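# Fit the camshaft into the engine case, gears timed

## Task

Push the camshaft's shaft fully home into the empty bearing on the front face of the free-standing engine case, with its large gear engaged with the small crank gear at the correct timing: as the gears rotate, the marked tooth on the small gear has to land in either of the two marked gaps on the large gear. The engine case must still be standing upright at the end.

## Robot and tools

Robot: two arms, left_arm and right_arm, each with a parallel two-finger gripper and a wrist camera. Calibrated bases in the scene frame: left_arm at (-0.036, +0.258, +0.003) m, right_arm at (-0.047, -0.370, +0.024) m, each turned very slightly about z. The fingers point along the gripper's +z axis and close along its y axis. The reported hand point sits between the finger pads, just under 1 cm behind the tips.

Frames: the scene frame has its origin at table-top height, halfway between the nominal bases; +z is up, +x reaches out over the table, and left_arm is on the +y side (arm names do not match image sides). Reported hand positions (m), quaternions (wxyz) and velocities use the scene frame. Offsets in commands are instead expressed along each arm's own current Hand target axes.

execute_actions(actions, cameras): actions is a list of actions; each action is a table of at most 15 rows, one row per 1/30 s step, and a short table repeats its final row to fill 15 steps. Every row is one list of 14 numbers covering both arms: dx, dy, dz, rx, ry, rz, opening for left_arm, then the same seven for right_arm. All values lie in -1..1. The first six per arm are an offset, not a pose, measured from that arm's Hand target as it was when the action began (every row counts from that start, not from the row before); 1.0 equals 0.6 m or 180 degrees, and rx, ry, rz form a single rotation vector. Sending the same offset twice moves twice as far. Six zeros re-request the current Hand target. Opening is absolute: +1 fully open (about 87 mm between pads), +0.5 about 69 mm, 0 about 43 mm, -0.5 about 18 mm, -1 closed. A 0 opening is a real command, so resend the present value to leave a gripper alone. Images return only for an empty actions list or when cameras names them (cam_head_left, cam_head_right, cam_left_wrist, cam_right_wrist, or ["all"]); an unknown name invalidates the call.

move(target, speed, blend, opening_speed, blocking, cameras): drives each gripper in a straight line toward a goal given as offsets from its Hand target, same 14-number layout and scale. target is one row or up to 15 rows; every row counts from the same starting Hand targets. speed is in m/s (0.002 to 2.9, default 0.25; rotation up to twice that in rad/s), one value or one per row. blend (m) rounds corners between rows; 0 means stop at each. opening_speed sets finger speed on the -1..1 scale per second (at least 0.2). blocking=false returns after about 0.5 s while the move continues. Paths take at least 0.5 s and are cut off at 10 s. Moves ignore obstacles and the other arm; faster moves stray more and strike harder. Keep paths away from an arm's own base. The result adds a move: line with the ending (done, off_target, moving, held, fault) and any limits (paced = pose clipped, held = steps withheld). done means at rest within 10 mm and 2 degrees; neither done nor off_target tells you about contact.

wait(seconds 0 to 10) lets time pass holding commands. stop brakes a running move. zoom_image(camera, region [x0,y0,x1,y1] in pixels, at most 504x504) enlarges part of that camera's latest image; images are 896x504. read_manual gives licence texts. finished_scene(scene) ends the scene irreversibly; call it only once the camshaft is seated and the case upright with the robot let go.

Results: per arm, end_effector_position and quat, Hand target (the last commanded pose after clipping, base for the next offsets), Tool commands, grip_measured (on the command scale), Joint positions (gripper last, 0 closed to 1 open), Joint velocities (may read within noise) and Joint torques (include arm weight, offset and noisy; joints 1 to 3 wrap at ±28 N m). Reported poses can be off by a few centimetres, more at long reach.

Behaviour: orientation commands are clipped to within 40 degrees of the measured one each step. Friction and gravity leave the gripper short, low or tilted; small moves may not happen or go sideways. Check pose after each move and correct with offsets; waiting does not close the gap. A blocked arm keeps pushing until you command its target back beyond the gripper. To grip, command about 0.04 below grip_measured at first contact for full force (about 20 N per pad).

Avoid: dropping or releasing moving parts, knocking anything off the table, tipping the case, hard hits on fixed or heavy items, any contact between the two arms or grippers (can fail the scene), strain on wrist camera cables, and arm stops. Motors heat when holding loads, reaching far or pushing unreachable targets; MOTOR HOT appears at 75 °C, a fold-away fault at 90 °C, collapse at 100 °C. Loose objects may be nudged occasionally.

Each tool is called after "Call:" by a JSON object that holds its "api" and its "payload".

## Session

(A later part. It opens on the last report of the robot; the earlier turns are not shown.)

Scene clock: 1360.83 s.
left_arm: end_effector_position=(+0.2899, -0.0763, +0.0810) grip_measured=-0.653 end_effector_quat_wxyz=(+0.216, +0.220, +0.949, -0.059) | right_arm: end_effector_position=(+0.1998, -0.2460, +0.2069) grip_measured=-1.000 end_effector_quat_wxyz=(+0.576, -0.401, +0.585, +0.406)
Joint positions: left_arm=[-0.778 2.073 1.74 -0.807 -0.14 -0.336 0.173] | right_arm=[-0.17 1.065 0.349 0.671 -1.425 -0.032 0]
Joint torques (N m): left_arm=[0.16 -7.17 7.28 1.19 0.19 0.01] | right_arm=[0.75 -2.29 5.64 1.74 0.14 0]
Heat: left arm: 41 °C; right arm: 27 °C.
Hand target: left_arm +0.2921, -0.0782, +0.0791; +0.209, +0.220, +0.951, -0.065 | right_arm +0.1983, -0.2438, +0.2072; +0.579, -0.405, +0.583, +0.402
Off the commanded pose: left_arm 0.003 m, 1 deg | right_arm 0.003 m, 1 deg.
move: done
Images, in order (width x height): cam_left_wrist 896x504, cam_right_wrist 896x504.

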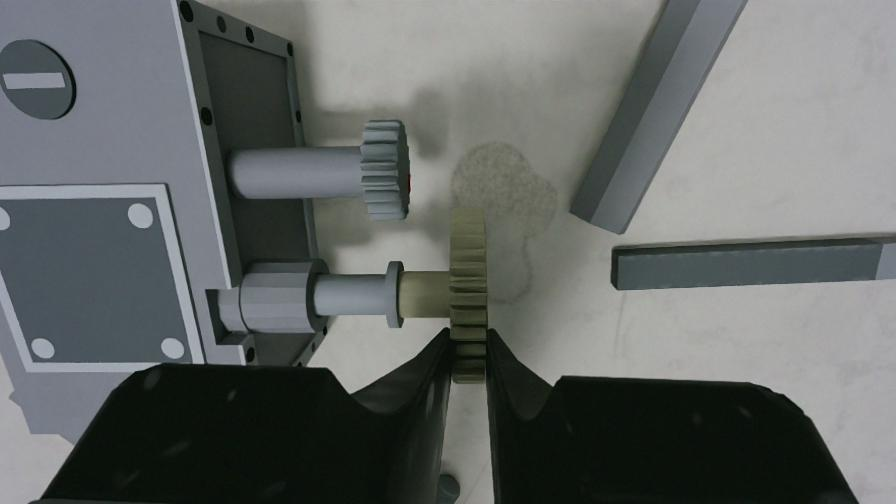

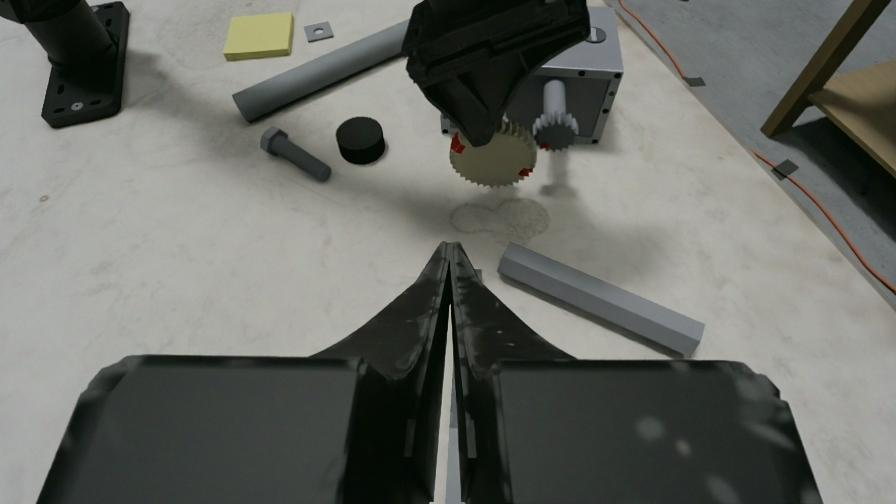

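Call:
{"api": "move", "payload": {"target": [[0,0.01,0,0,-0.02,0,-0.8,0,0,0,0,0,0,-1],[0,0.016,0,0,0.012,0,-0.8,0,0,0,0,0,0,-1],[0,0.022,0,0,-0.012,0,-0.8,0,0,0,0,0,0,-1],[0,0.026,0,0,0.002,0,-0.8,0,0,0,0,0,0,-1]], "speed": 0.08, "blend": 0.002, "cameras": ["cam_left_wrist","cam_right_wrist"]}}

Scene clock: 1369.37 s.
left_arm: end_effector_position=(+0.2932, -0.0714, +0.0822) grip_measured=-0.651 end_effector_quat_wxyz=(+0.213, +0.221, +0.949, -0.075) | right_arm: end_effector_position=(+0.1998, -0.2460, +0.2069) grip_measured=-1.000 end_effector_quat_wxyz=(+0.576, -0.401, +0.585, +0.406)
Joint positions: left_arm=[-0.752 2.056 1.717 -0.787 -0.1 -0.316 0.174] | right_arm=[-0.17 1.065 0.349 0.671 -1.425 -0.032 0]
Joint torques (N m): left_arm=[0.9 -7.04 7.09 1.08 -0.03 0.12] | right_arm=[0.57 -2.39 5.64 1.72 0.17 -0.01]
Heat: left arm: 40 °C; right arm: 27 °C.
Hand target: left_arm +0.2990, -0.0642, +0.0787; +0.206, +0.220, +0.951, -0.065 | right_arm +0.1983, -0.2438, +0.2072; +0.579, -0.405, +0.583, +0.402
Off the commanded pose: left_arm 0.010 m, 1 deg | right_arm 0.003 m, 1 deg.
move: done
Images, in order (width x height): cam_left_wrist 896x504, cam_right_wrist 896x504.

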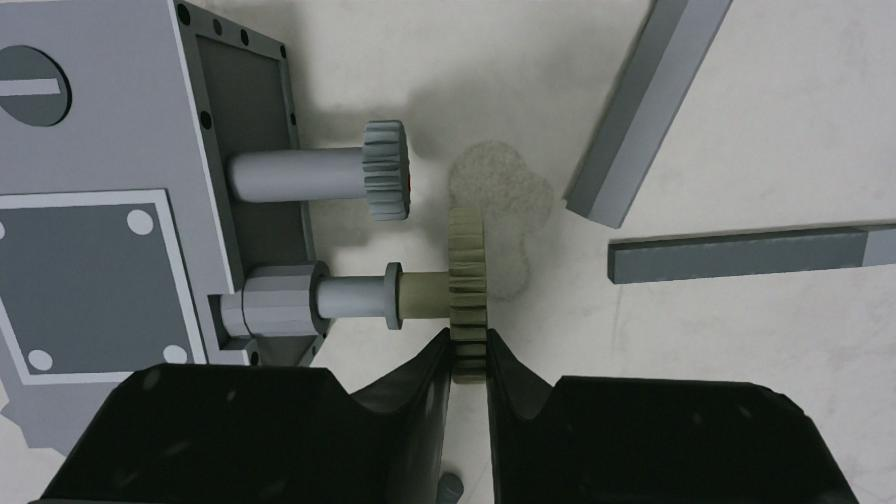

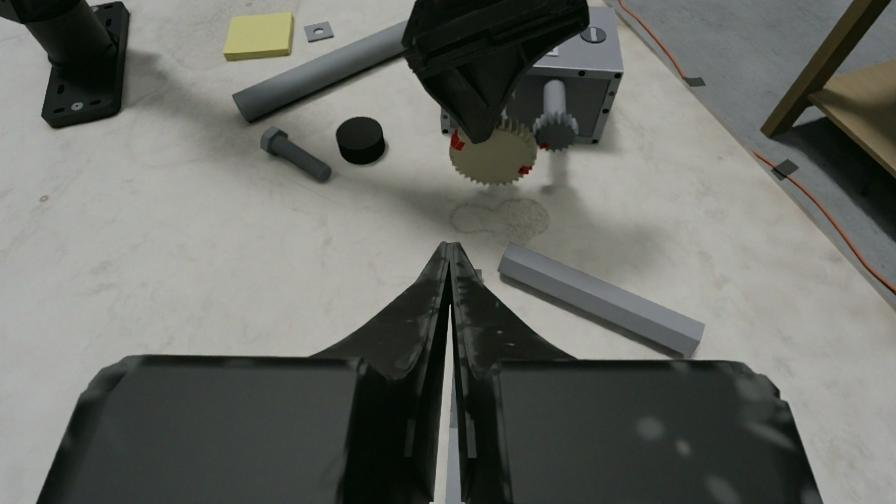

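Call:
{"api": "move", "payload": {"target": [[0.004,0.008,0,0,-0.035,0,-0.8,0,0,0,0,0,0,-1],[-0.002,0.014,0,0,0.025,0,-0.8,0,0,0,0,0,0,-1],[0.001,0.018,0,0,-0.012,0,-0.8,0,0,0,0,0,0,-1]], "speed": 0.1, "cameras": ["cam_left_wrist","cam_right_wrist"]}}

Scene clock: 1376.37 s.
left_arm: end_effector_position=(+0.2988, -0.0605, +0.0808) grip_measured=-0.650 end_effector_quat_wxyz=(+0.215, +0.218, +0.948, -0.082) | right_arm: end_effector_position=(+0.1998, -0.2460, +0.2069) grip_measured=-1.000 end_effector_quat_wxyz=(+0.576, -0.401, +0.585, +0.406)
Joint positions: left_arm=[-0.72 2.031 1.67 -0.752 -0.077 -0.294 0.175] | right_arm=[-0.17 1.065 0.349 0.671 -1.425 -0.032 0]
Joint torques (N m): left_arm=[-0.13 -8.53 4.1 1.48 -0.28 0.1] | right_arm=[0.61 -2.37 5.61 1.75 0.14 0]
Heat: left arm: 40 °C; right arm: 27 °C.
Hand target: left_arm +0.3033, -0.0545, +0.0780; +0.224, +0.219, +0.947, -0.069 | right_arm +0.1983, -0.2438, +0.2072; +0.579, -0.405, +0.583, +0.402
Off the commanded pose: left_arm 0.008 m, 2 deg | right_arm 0.003 m, 1 deg.
move: done
Images, in order (width x height): cam_left_wrist 896x504, cam_right_wrist 896x504.

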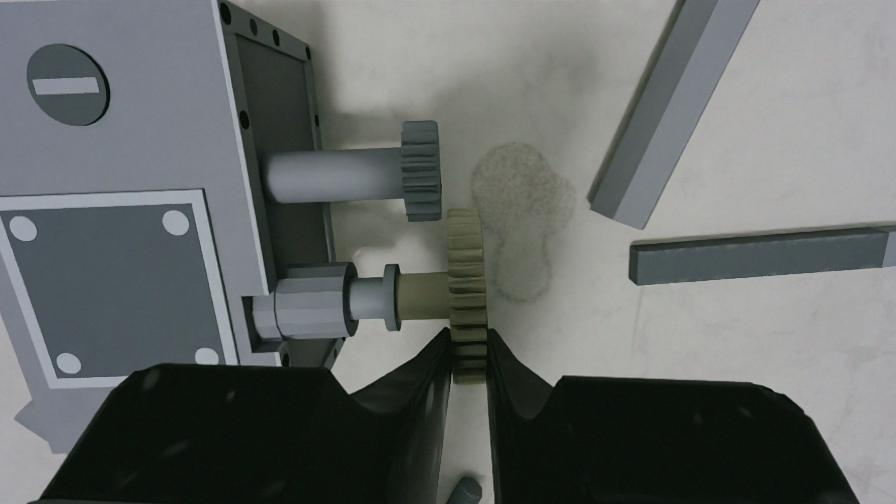

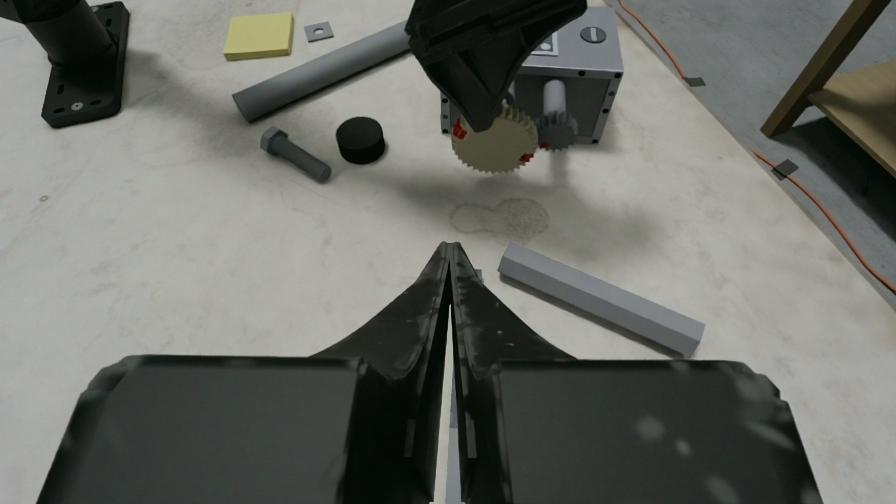

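Call:
{"api": "zoom_image", "payload": {"camera": "cam_right_wrist", "region": [440, 90, 540, 190]}}

Call:
{"api": "zoom_image", "payload": {"camera": "cam_right_wrist", "region": [520, 90, 590, 160]}}

Scaled by 5.040 from the camera's 896x504 image, which has a finer 1280x720 frame.

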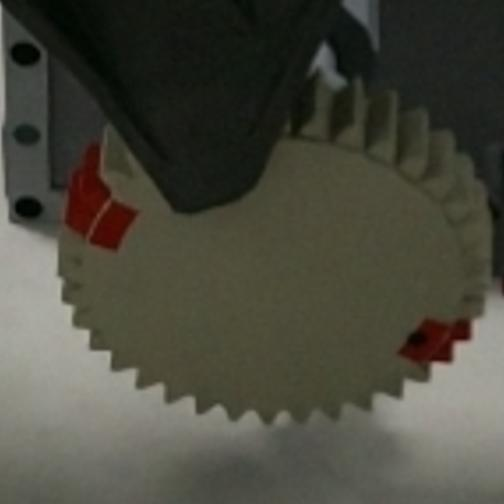

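Scaled by 7.200 from the camera's 896x504 image, which has a finer 1280x720 frame.

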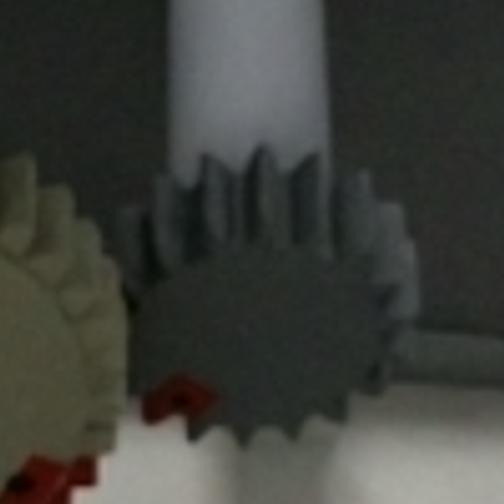

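Call:
{"api": "move", "payload": {"target": [[-0.002,0.004,0,0,0.026,0,-0.8,0,0,0,0,0,0,-1],[0,0.01,0,0,0.004,0,-0.8,0,0,0,0,0,0,-1],[-0.0015,0.014,0,0,0.018,0,-0.8,0,0,0,0,0,0,-1]], "speed": 0.1, "cameras": ["cam_left_wrist","cam_right_wrist"]}}

Call:
{"api": "zoom_image", "payload": {"camera": "cam_right_wrist", "region": [440, 80, 590, 180]}}

Call:
{"api": "zoom_image", "payload": {"camera": "cam_left_wrist", "region": [330, 100, 530, 350]}}

Scene clock: 1389.17 s.
left_arm: end_effector_position=(+0.3008, -0.0584, +0.0821) grip_measured=-0.650 end_effector_quat_wxyz=(+0.204, +0.223, +0.950, -0.079) | right_arm: end_effector_position=(+0.1998, -0.2460, +0.2069) grip_measured=-1.000 end_effector_quat_wxyz=(+0.576, -0.401, +0.585, +0.406)
Joint positions: left_arm=[-0.71 2.051 1.713 -0.796 -0.065 -0.279 0.175] | right_arm=[-0.17 1.065 0.349 0.671 -1.425 -0.032 0]
Joint torques (N m): left_arm=[1.17 -7.02 6.97 1.01 -0.12 0.14] | right_arm=[0.7 -2.33 5.6 1.76 0.15 0]
Heat: left arm: 40 °C; right arm: 27 °C.
Hand target: left_arm +0.3078, -0.0472, +0.0782; +0.197, +0.220, +0.953, -0.063 | right_arm +0.1983, -0.2438, +0.2072; +0.579, -0.405, +0.583, +0.402
Off the commanded pose: left_arm 0.014 m, 2 deg | right_arm 0.003 m, 1 deg.
move: off_target (left_arm)
Images, in order (width x height): cam_left_wrist 896x504, cam_right_wrist 896x504.

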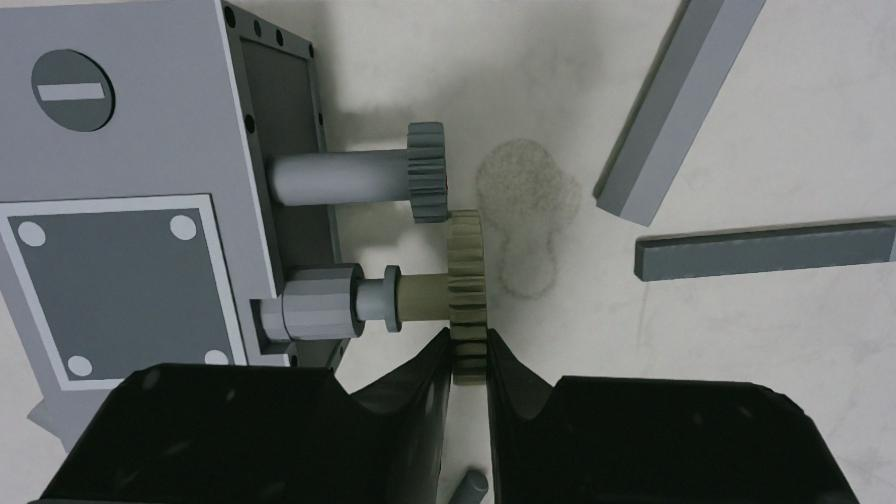

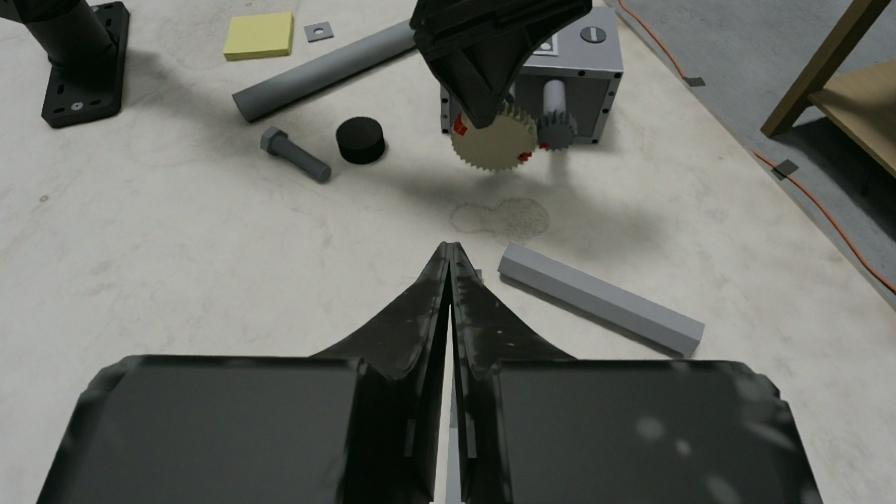

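Scaled by 3.360 from the camera's 896x504 image, which has a finer 1280x720 frame.

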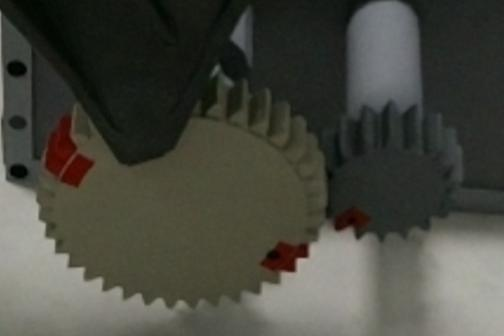

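Scaled by 2.016 from the camera's 896x504 image, which has a finer 1280x720 frame.

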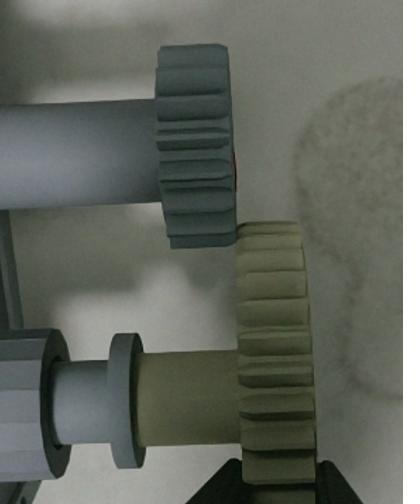

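Call:
{"api": "move", "payload": {"target": [[0.001,0.005,0,0,-0.016,0,-0.8,0,0,0,0,0,0,-1],[0,0.01,0,0,0.008,0,-0.8,0,0,0,0,0,0,-1],[0.001,0.014,0,0,-0.012,0,-0.8,0,0,0,0,0,0,-1]], "speed": 0.1, "cameras": ["cam_left_wrist","cam_right_wrist"]}}

Call:
{"api": "zoom_image", "payload": {"camera": "cam_right_wrist", "region": [440, 80, 590, 180]}}

Call:
{"api": "zoom_image", "payload": {"camera": "cam_left_wrist", "region": [330, 100, 530, 350]}}

Scene clock: 1396.57 s.
left_arm: end_effector_position=(+0.3032, -0.0539, +0.0815) grip_measured=-0.649 end_effector_quat_wxyz=(+0.209, +0.224, +0.948, -0.088) | right_arm: end_effector_position=(+0.1998, -0.2460, +0.2069) grip_measured=-1.000 end_effector_quat_wxyz=(+0.576, -0.401, +0.585, +0.406)
Joint positions: left_arm=[-0.695 2.03 1.673 -0.76 -0.048 -0.264 0.176] | right_arm=[-0.17 1.065 0.349 0.671 -1.425 -0.032 0]
Joint torques (N m): left_arm=[1.06 -8.58 3.99 1.37 -0.33 0.15] | right_arm=[0.62 -2.4 5.64 1.74 0.13 -0.02]
Heat: left arm: 39 °C; right arm: 27 °C.
Hand target: left_arm +0.3110, -0.0395, +0.0776; +0.215, +0.219, +0.949, -0.067 | right_arm +0.1983, -0.2438, +0.2072; +0.579, -0.405, +0.583, +0.402
Off the commanded pose: left_arm 0.017 m, 3 deg | right_arm 0.003 m, 1 deg.
move: off_target (left_arm)
Images, in order (width x height): cam_left_wrist 896x504, cam_right_wrist 896x504.

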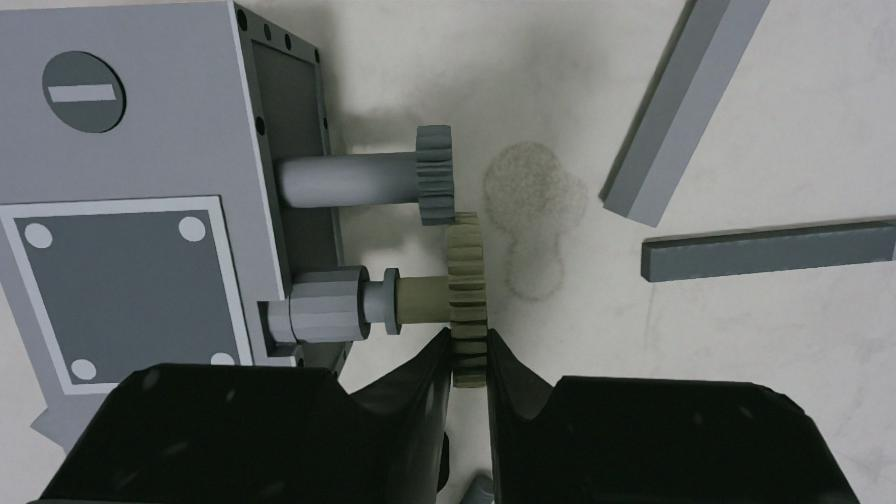

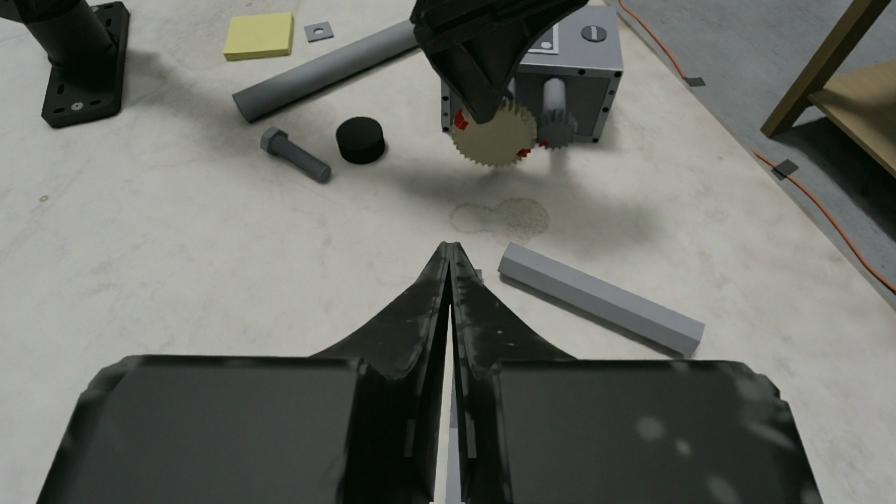

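Scaled by 3.360 from the camera's 896x504 image, which has a finer 1280x720 frame.

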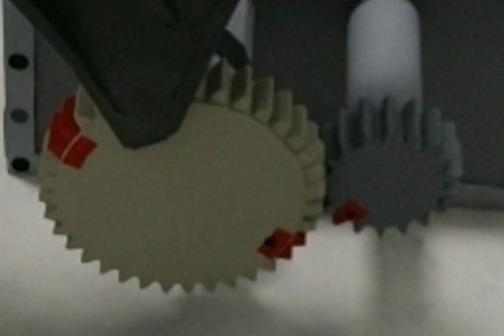

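Scaled by 2.016 from the camera's 896x504 image, which has a finer 1280x720 frame.

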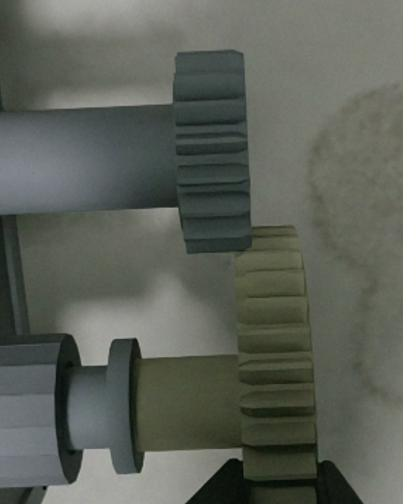

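Call:
{"api": "move", "payload": {"target": [[-0.001,0.005,0,0,0.014,0,-0.8,0,0,0,0,0,0,-1],[0,0.01,0,0,-0.012,0,-0.8,0,0,0,0,0,0,-1],[0.0,0.014,0,0,0.004,0,-0.8,0,0,0,0,0,0,-1]], "speed": 0.1, "cameras": ["cam_left_wrist","cam_right_wrist"]}}

Call:
{"api": "zoom_image", "payload": {"camera": "cam_right_wrist", "region": [440, 80, 590, 180]}}

Call:
{"api": "zoom_image", "payload": {"camera": "cam_left_wrist", "region": [330, 100, 530, 350]}}

Scene clock: 1405.10 s.
left_arm: end_effector_position=(+0.3082, -0.0436, +0.0822) grip_measured=-0.649 end_effector_quat_wxyz=(+0.215, +0.224, +0.947, -0.086) | right_arm: end_effector_position=(+0.1998, -0.2460, +0.2069) grip_measured=-1.000 end_effector_quat_wxyz=(+0.576, -0.401, +0.585, +0.406)
Joint positions: left_arm=[-0.673 2.007 1.64 -0.738 -0.047 -0.24 0.176] | right_arm=[-0.17 1.065 0.349 0.671 -1.425 -0.032 0]
Joint torques (N m): left_arm=[0.96 -6.69 6.97 1.07 -0.21 0.1] | right_arm=[0.65 -2.3 5.67 1.75 0.16 0]
Heat: left arm: 39 °C; right arm: 26 °C.
Hand target: left_arm +0.3148, -0.0320, +0.0774; +0.209, +0.220, +0.951, -0.065 | right_arm +0.1983, -0.2438, +0.2072; +0.579, -0.405, +0.583, +0.402
Off the commanded pose: left_arm 0.014 m, 3 deg | right_arm 0.003 m, 1 deg.
move: off_target (left_arm)
Images, in order (width x height): cam_left_wrist 896x504, cam_right_wrist 896x504.

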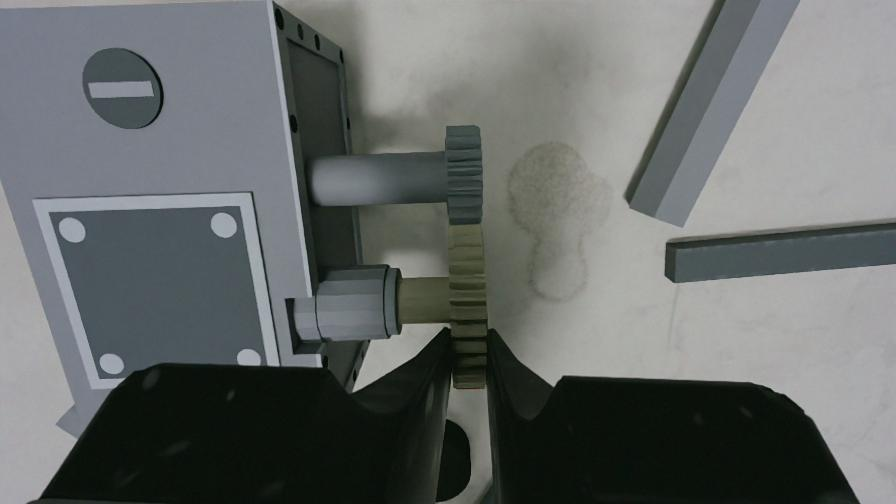

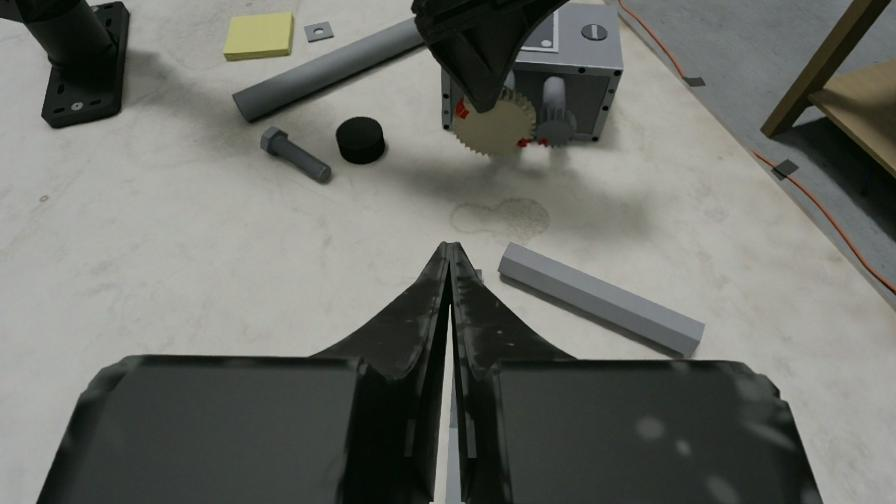

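Scaled by 3.360 from the camera's 896x504 image, which has a finer 1280x720 frame.

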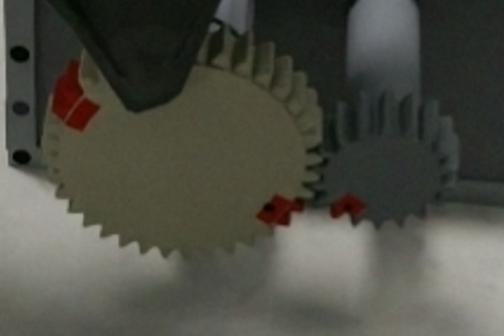

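Scaled by 2.016 from the camera's 896x504 image, which has a finer 1280x720 frame.

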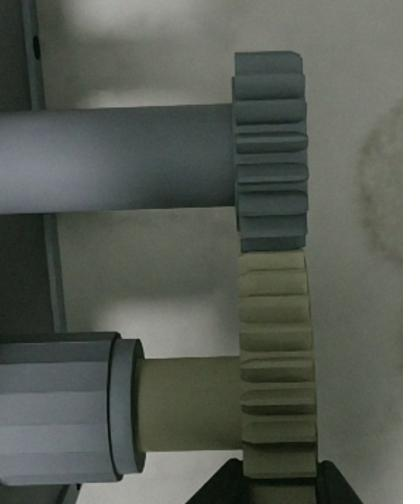

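Seated. Check pairing closely.

Call:
{"api": "zoom_image", "payload": {"camera": "cam_right_wrist", "region": [510, 100, 570, 160]}}

Call:
{"api": "zoom_image", "payload": {"camera": "cam_left_wrist", "region": [300, 240, 440, 360]}}

Scaled by 8.400 from the camera's 896x504 image, which has a finer 1280x720 frame.

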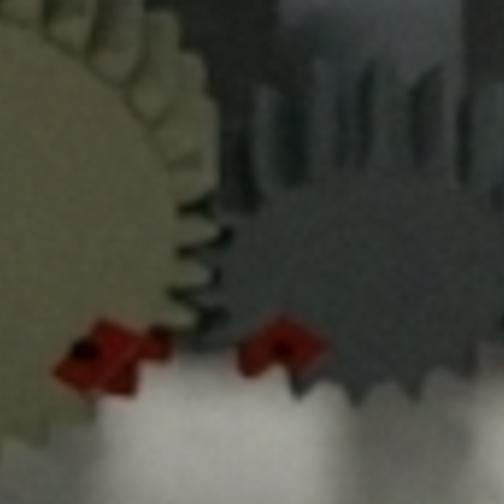

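Scaled by 3.600 from the camera's 896x504 image, which has a finer 1280x720 frame.

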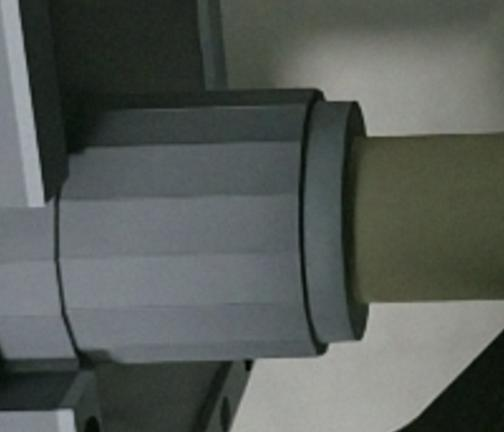

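Call:
{"api": "move", "payload": {"target": [0,0,0,0,0,0,-0.8,-0.02,-0.05,0.13,0,0,0,-1], "speed": 0.12, "cameras": ["cam_right_wrist"]}}

Scene clock: 1419.30 s.
left_arm: end_effector_position=(+0.3082, -0.0436, +0.0822) grip_measured=-0.649 end_effector_quat_wxyz=(+0.215, +0.224, +0.947, -0.086) | right_arm: end_effector_position=(+0.2463, -0.1844, +0.2056) grip_measured=-1.000 end_effector_quat_wxyz=(+0.565, -0.398, +0.596, +0.409)
Joint positions: left_arm=[-0.673 2.007 1.64 -0.738 -0.047 -0.24 0.176] | right_arm=[0.135 1.296 0.489 0.745 -1.121 -0.018 0]
Joint torques (N m): left_arm=[0.98 -6.65 6.97 1.06 -0.21 0.11] | right_arm=[0.65 -2.32 9.26 2.19 0.14 0.12]
Heat: left arm: 38 °C; right arm: 27 °C.
Hand target: left_arm +0.3148, -0.0320, +0.0774; +0.209, +0.220, +0.951, -0.065 | right_arm +0.2536, -0.1811, +0.2186; +0.579, -0.405, +0.583, +0.402
Off the commanded pose: left_arm 0.014 m, 3 deg | right_arm 0.015 m, 2 deg.
move: off_target (left_arm, right_arm)
Images, in order (width x height): cam_right_wrist 896x504.

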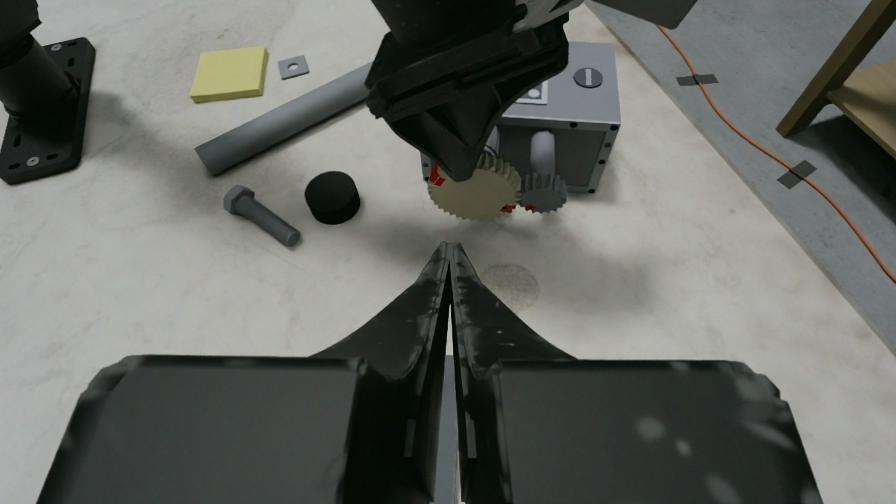

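Call:
{"api": "zoom_image", "payload": {"camera": "cam_right_wrist", "region": [490, 165, 550, 225]}}

Call:
{"api": "zoom_image", "payload": {"camera": "cam_right_wrist", "region": [420, 140, 580, 240]}}

Scaled by 8.400 from the camera's 896x504 image, which has a finer 1280x720 frame.

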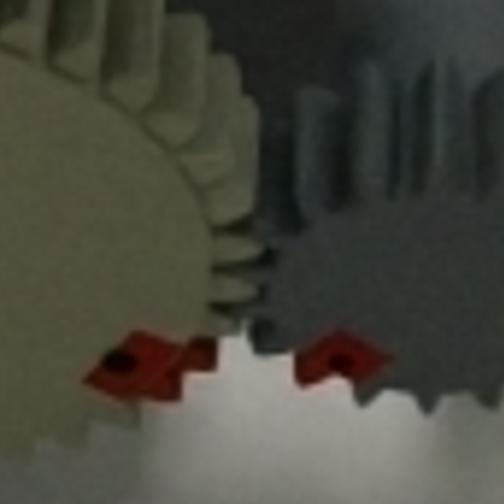

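Scaled by 3.150 from the camera's 896x504 image, which has a finer 1280x720 frame.

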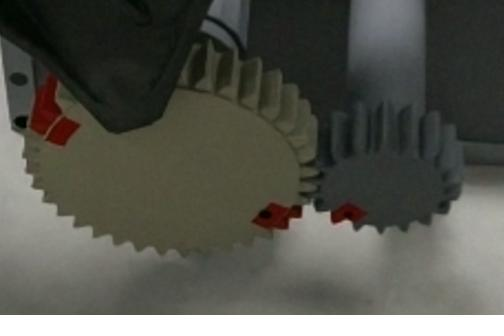

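Call:
{"api": "move", "payload": {"target": [[0,0.006,0,-0.008,0,0,-0.8,0,0,0,0,0,0,-1],[0,0.01,0,0.004,0,0,-0.8,0,0,-0.12,0,0,0,-1]], "speed": 0.1, "cameras": ["cam_left_wrist"]}}

Call:
{"api": "zoom_image", "payload": {"camera": "cam_left_wrist", "region": [300, 100, 500, 360]}}

Scene clock: 1441.40 s.
left_arm: end_effector_position=(+0.3106, -0.0405, +0.0822) grip_measured=-0.649 end_effector_quat_wxyz=(+0.212, +0.227, +0.946, -0.090) | right_arm: end_effector_position=(+0.2311, -0.2466, +0.2194) grip_measured=-1.000 end_effector_quat_wxyz=(+0.575, -0.400, +0.586, +0.408)
Joint positions: left_arm=[-0.659 2.009 1.644 -0.742 -0.03 -0.225 0.176] | right_arm=[-0.143 1.205 0.471 0.696 -1.401 -0.018 0]
Joint torques (N m): left_arm=[1.36 -7.38 5.64 1.18 -0.17 0.11] | right_arm=[-0.83 -3.25 5.27 1.76 0.01 -0.09]
Heat: left arm: 37 °C; right arm: 29 °C.
Hand target: left_arm +0.3174, -0.0266, +0.0772; +0.208, +0.221, +0.950, -0.071 | right_arm +0.2286, -0.2486, +0.2190; +0.579, -0.405, +0.583, +0.402
Off the commanded pose: left_arm 0.016 m, 2 deg | right_arm 0.003 m, 1 deg.
move: off_target (left_arm)
Images, in order (width x height): cam_left_wrist 896x504.

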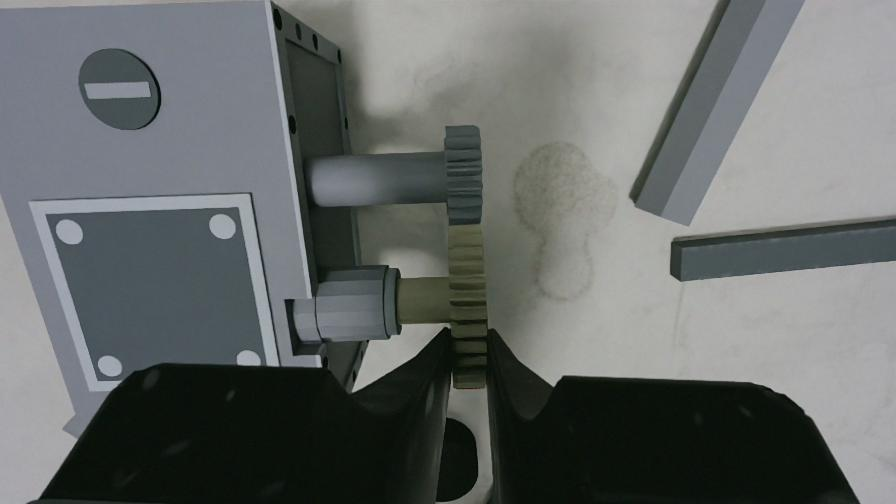

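Scaled by 1.938 from the camera's 896x504 image, which has a finer 1280x720 frame.

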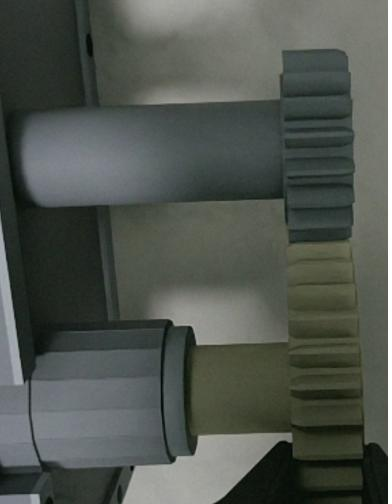

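Call:
{"api": "move", "payload": {"target": [0,-0.015,0,0,0,0,-0.2,0,0,0,0,0,0,-1], "speed": 0.04, "opening_speed": 0.5, "cameras": ["cam_left_wrist"]}}

Scene clock: 1446.40 s.
left_arm: end_effector_position=(+0.3111, -0.0367, +0.0790) grip_measured=-0.200 end_effector_quat_wxyz=(+0.210, +0.225, +0.948, -0.079) | right_arm: end_effector_position=(+0.2309, -0.2465, +0.2192) grip_measured=-1.000 end_effector_quat_wxyz=(+0.574, -0.400, +0.586, +0.409)
Joint positions: left_arm=[-0.659 2.015 1.644 -0.75 -0.048 -0.225 0.4] | right_arm=[-0.143 1.205 0.471 0.694 -1.402 -0.018 0]
Joint torques (N m): left_arm=[-0.24 -7.27 6.72 1.18 -0.08 -0.05] | right_arm=[-0.87 -3.3 5.15 1.76 0 -0.11]
Heat: left arm: 38 °C; right arm: 28 °C.
Hand target: left_arm +0.3134, -0.0346, +0.0776; +0.208, +0.221, +0.950, -0.071 | right_arm +0.2285, -0.2486, +0.2190; +0.579, -0.405, +0.583, +0.403
Off the commanded pose: left_arm 0.003 m, 1 deg | right_arm 0.003 m, 1 deg.
move: done
Images, in order (width x height): cam_left_wrist 896x504.

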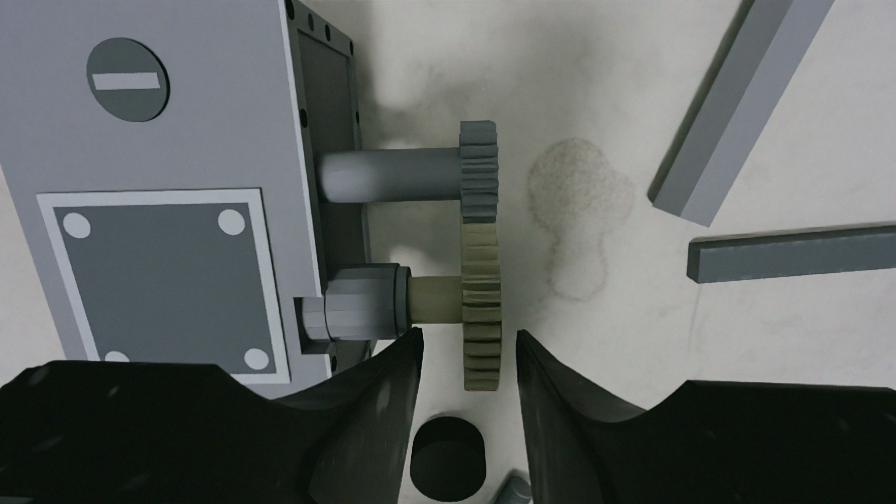

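Call:
{"api": "move", "payload": {"target": [0,-0.003,-0.22,0,0,0,-0.2,0,0,0,0,0,0,-1], "speed": 0.12, "cameras": ["cam_left_wrist","cam_right_wrist"]}}

Call:
{"api": "zoom_image", "payload": {"camera": "cam_right_wrist", "region": [400, 80, 600, 230]}}

Call:
{"api": "zoom_image", "payload": {"camera": "cam_left_wrist", "region": [280, 0, 520, 220]}}

Scene clock: 1452.63 s.
left_arm: end_effector_position=(+0.2662, -0.0063, +0.1834) grip_measured=-0.200 end_effector_quat_wxyz=(+0.194, +0.223, +0.953, -0.069) | right_arm: end_effector_position=(+0.2309, -0.2465, +0.2192) grip_measured=-1.000 end_effector_quat_wxyz=(+0.574, -0.400, +0.586, +0.409)
Joint positions: left_arm=[-0.676 1.854 1.849 -1.155 -0.059 -0.247 0.4] | right_arm=[-0.143 1.205 0.471 0.694 -1.402 -0.018 0]
Joint torques (N m): left_arm=[-0.96 -8.46 6.98 1.1 -0.09 -0.07] | right_arm=[-0.9 -3.29 5.23 1.77 -0.01 -0.12]
Heat: left arm: 38 °C; right arm: 28 °C.
Hand target: left_arm +0.2646, -0.0061, +0.1968; +0.208, +0.221, +0.950, -0.071 | right_arm +0.2285, -0.2486, +0.2190; +0.579, -0.405, +0.583, +0.402
Off the commanded pose: left_arm 0.014 m, 2 deg | right_arm 0.003 m, 1 deg.
move: off_target (left_arm)
Images, in order (width x height): cam_left_wrist 896x504, cam_right_wrist 896x504.

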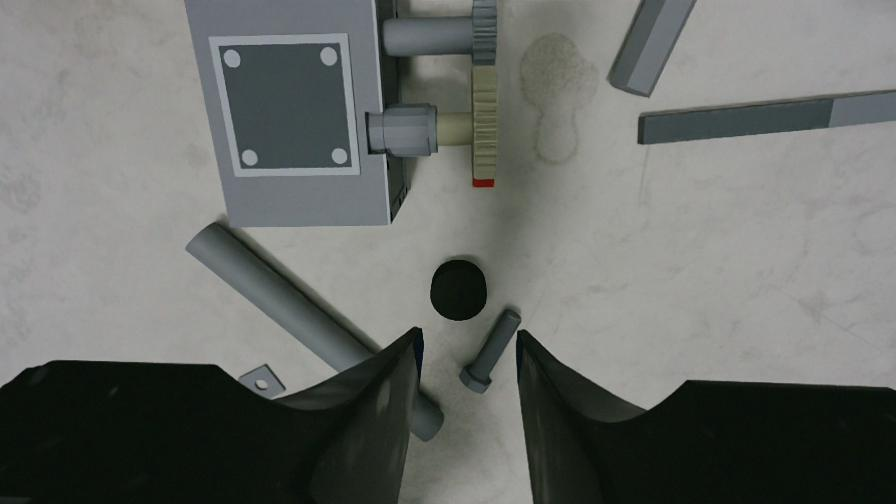

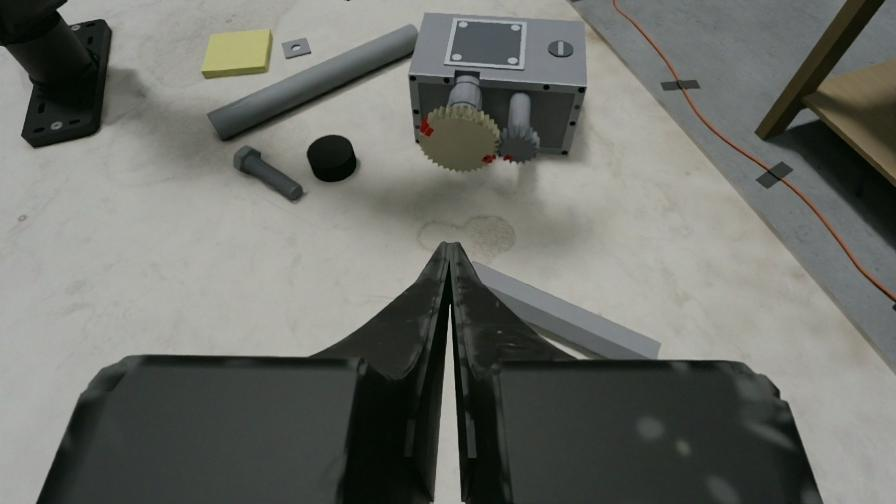

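Scaled by 2.520 from the camera's 896x504 image, which has a finer 1280x720 frame.

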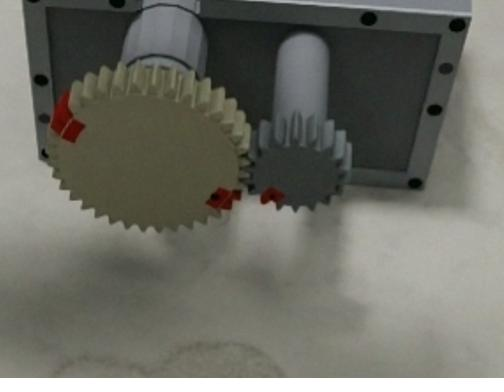

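Scaled by 2.100 from the camera's 896x504 image, which has a finer 1280x720 frame.

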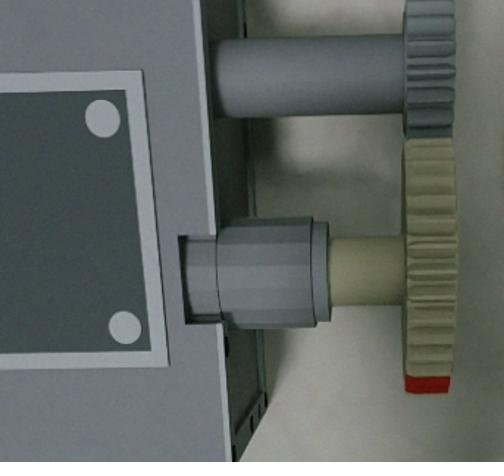

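Call:
{"api": "zoom_image", "payload": {"camera": "cam_right_wrist", "region": [475, 120, 535, 170]}}

Call:
{"api": "zoom_image", "payload": {"camera": "cam_right_wrist", "region": [415, 95, 545, 175]}}

Scaled by 8.400 from the camera's 896x504 image, which has a finer 1280x720 frame.

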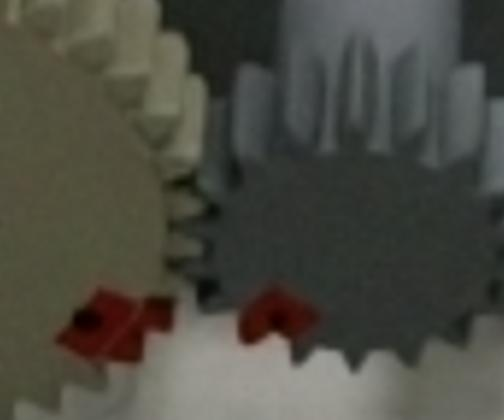

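Scaled by 3.877 from the camera's 896x504 image, which has a finer 1280x720 frame.

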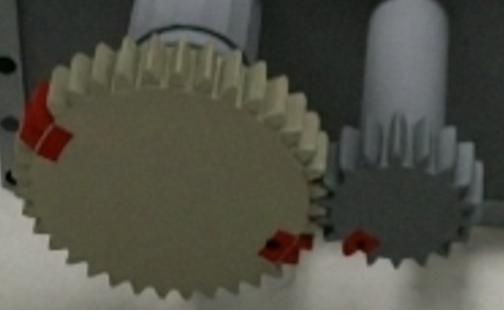

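Call:
{"api": "finished_scene", "payload": {"scene": 2}}

The scene is finished: the task was done.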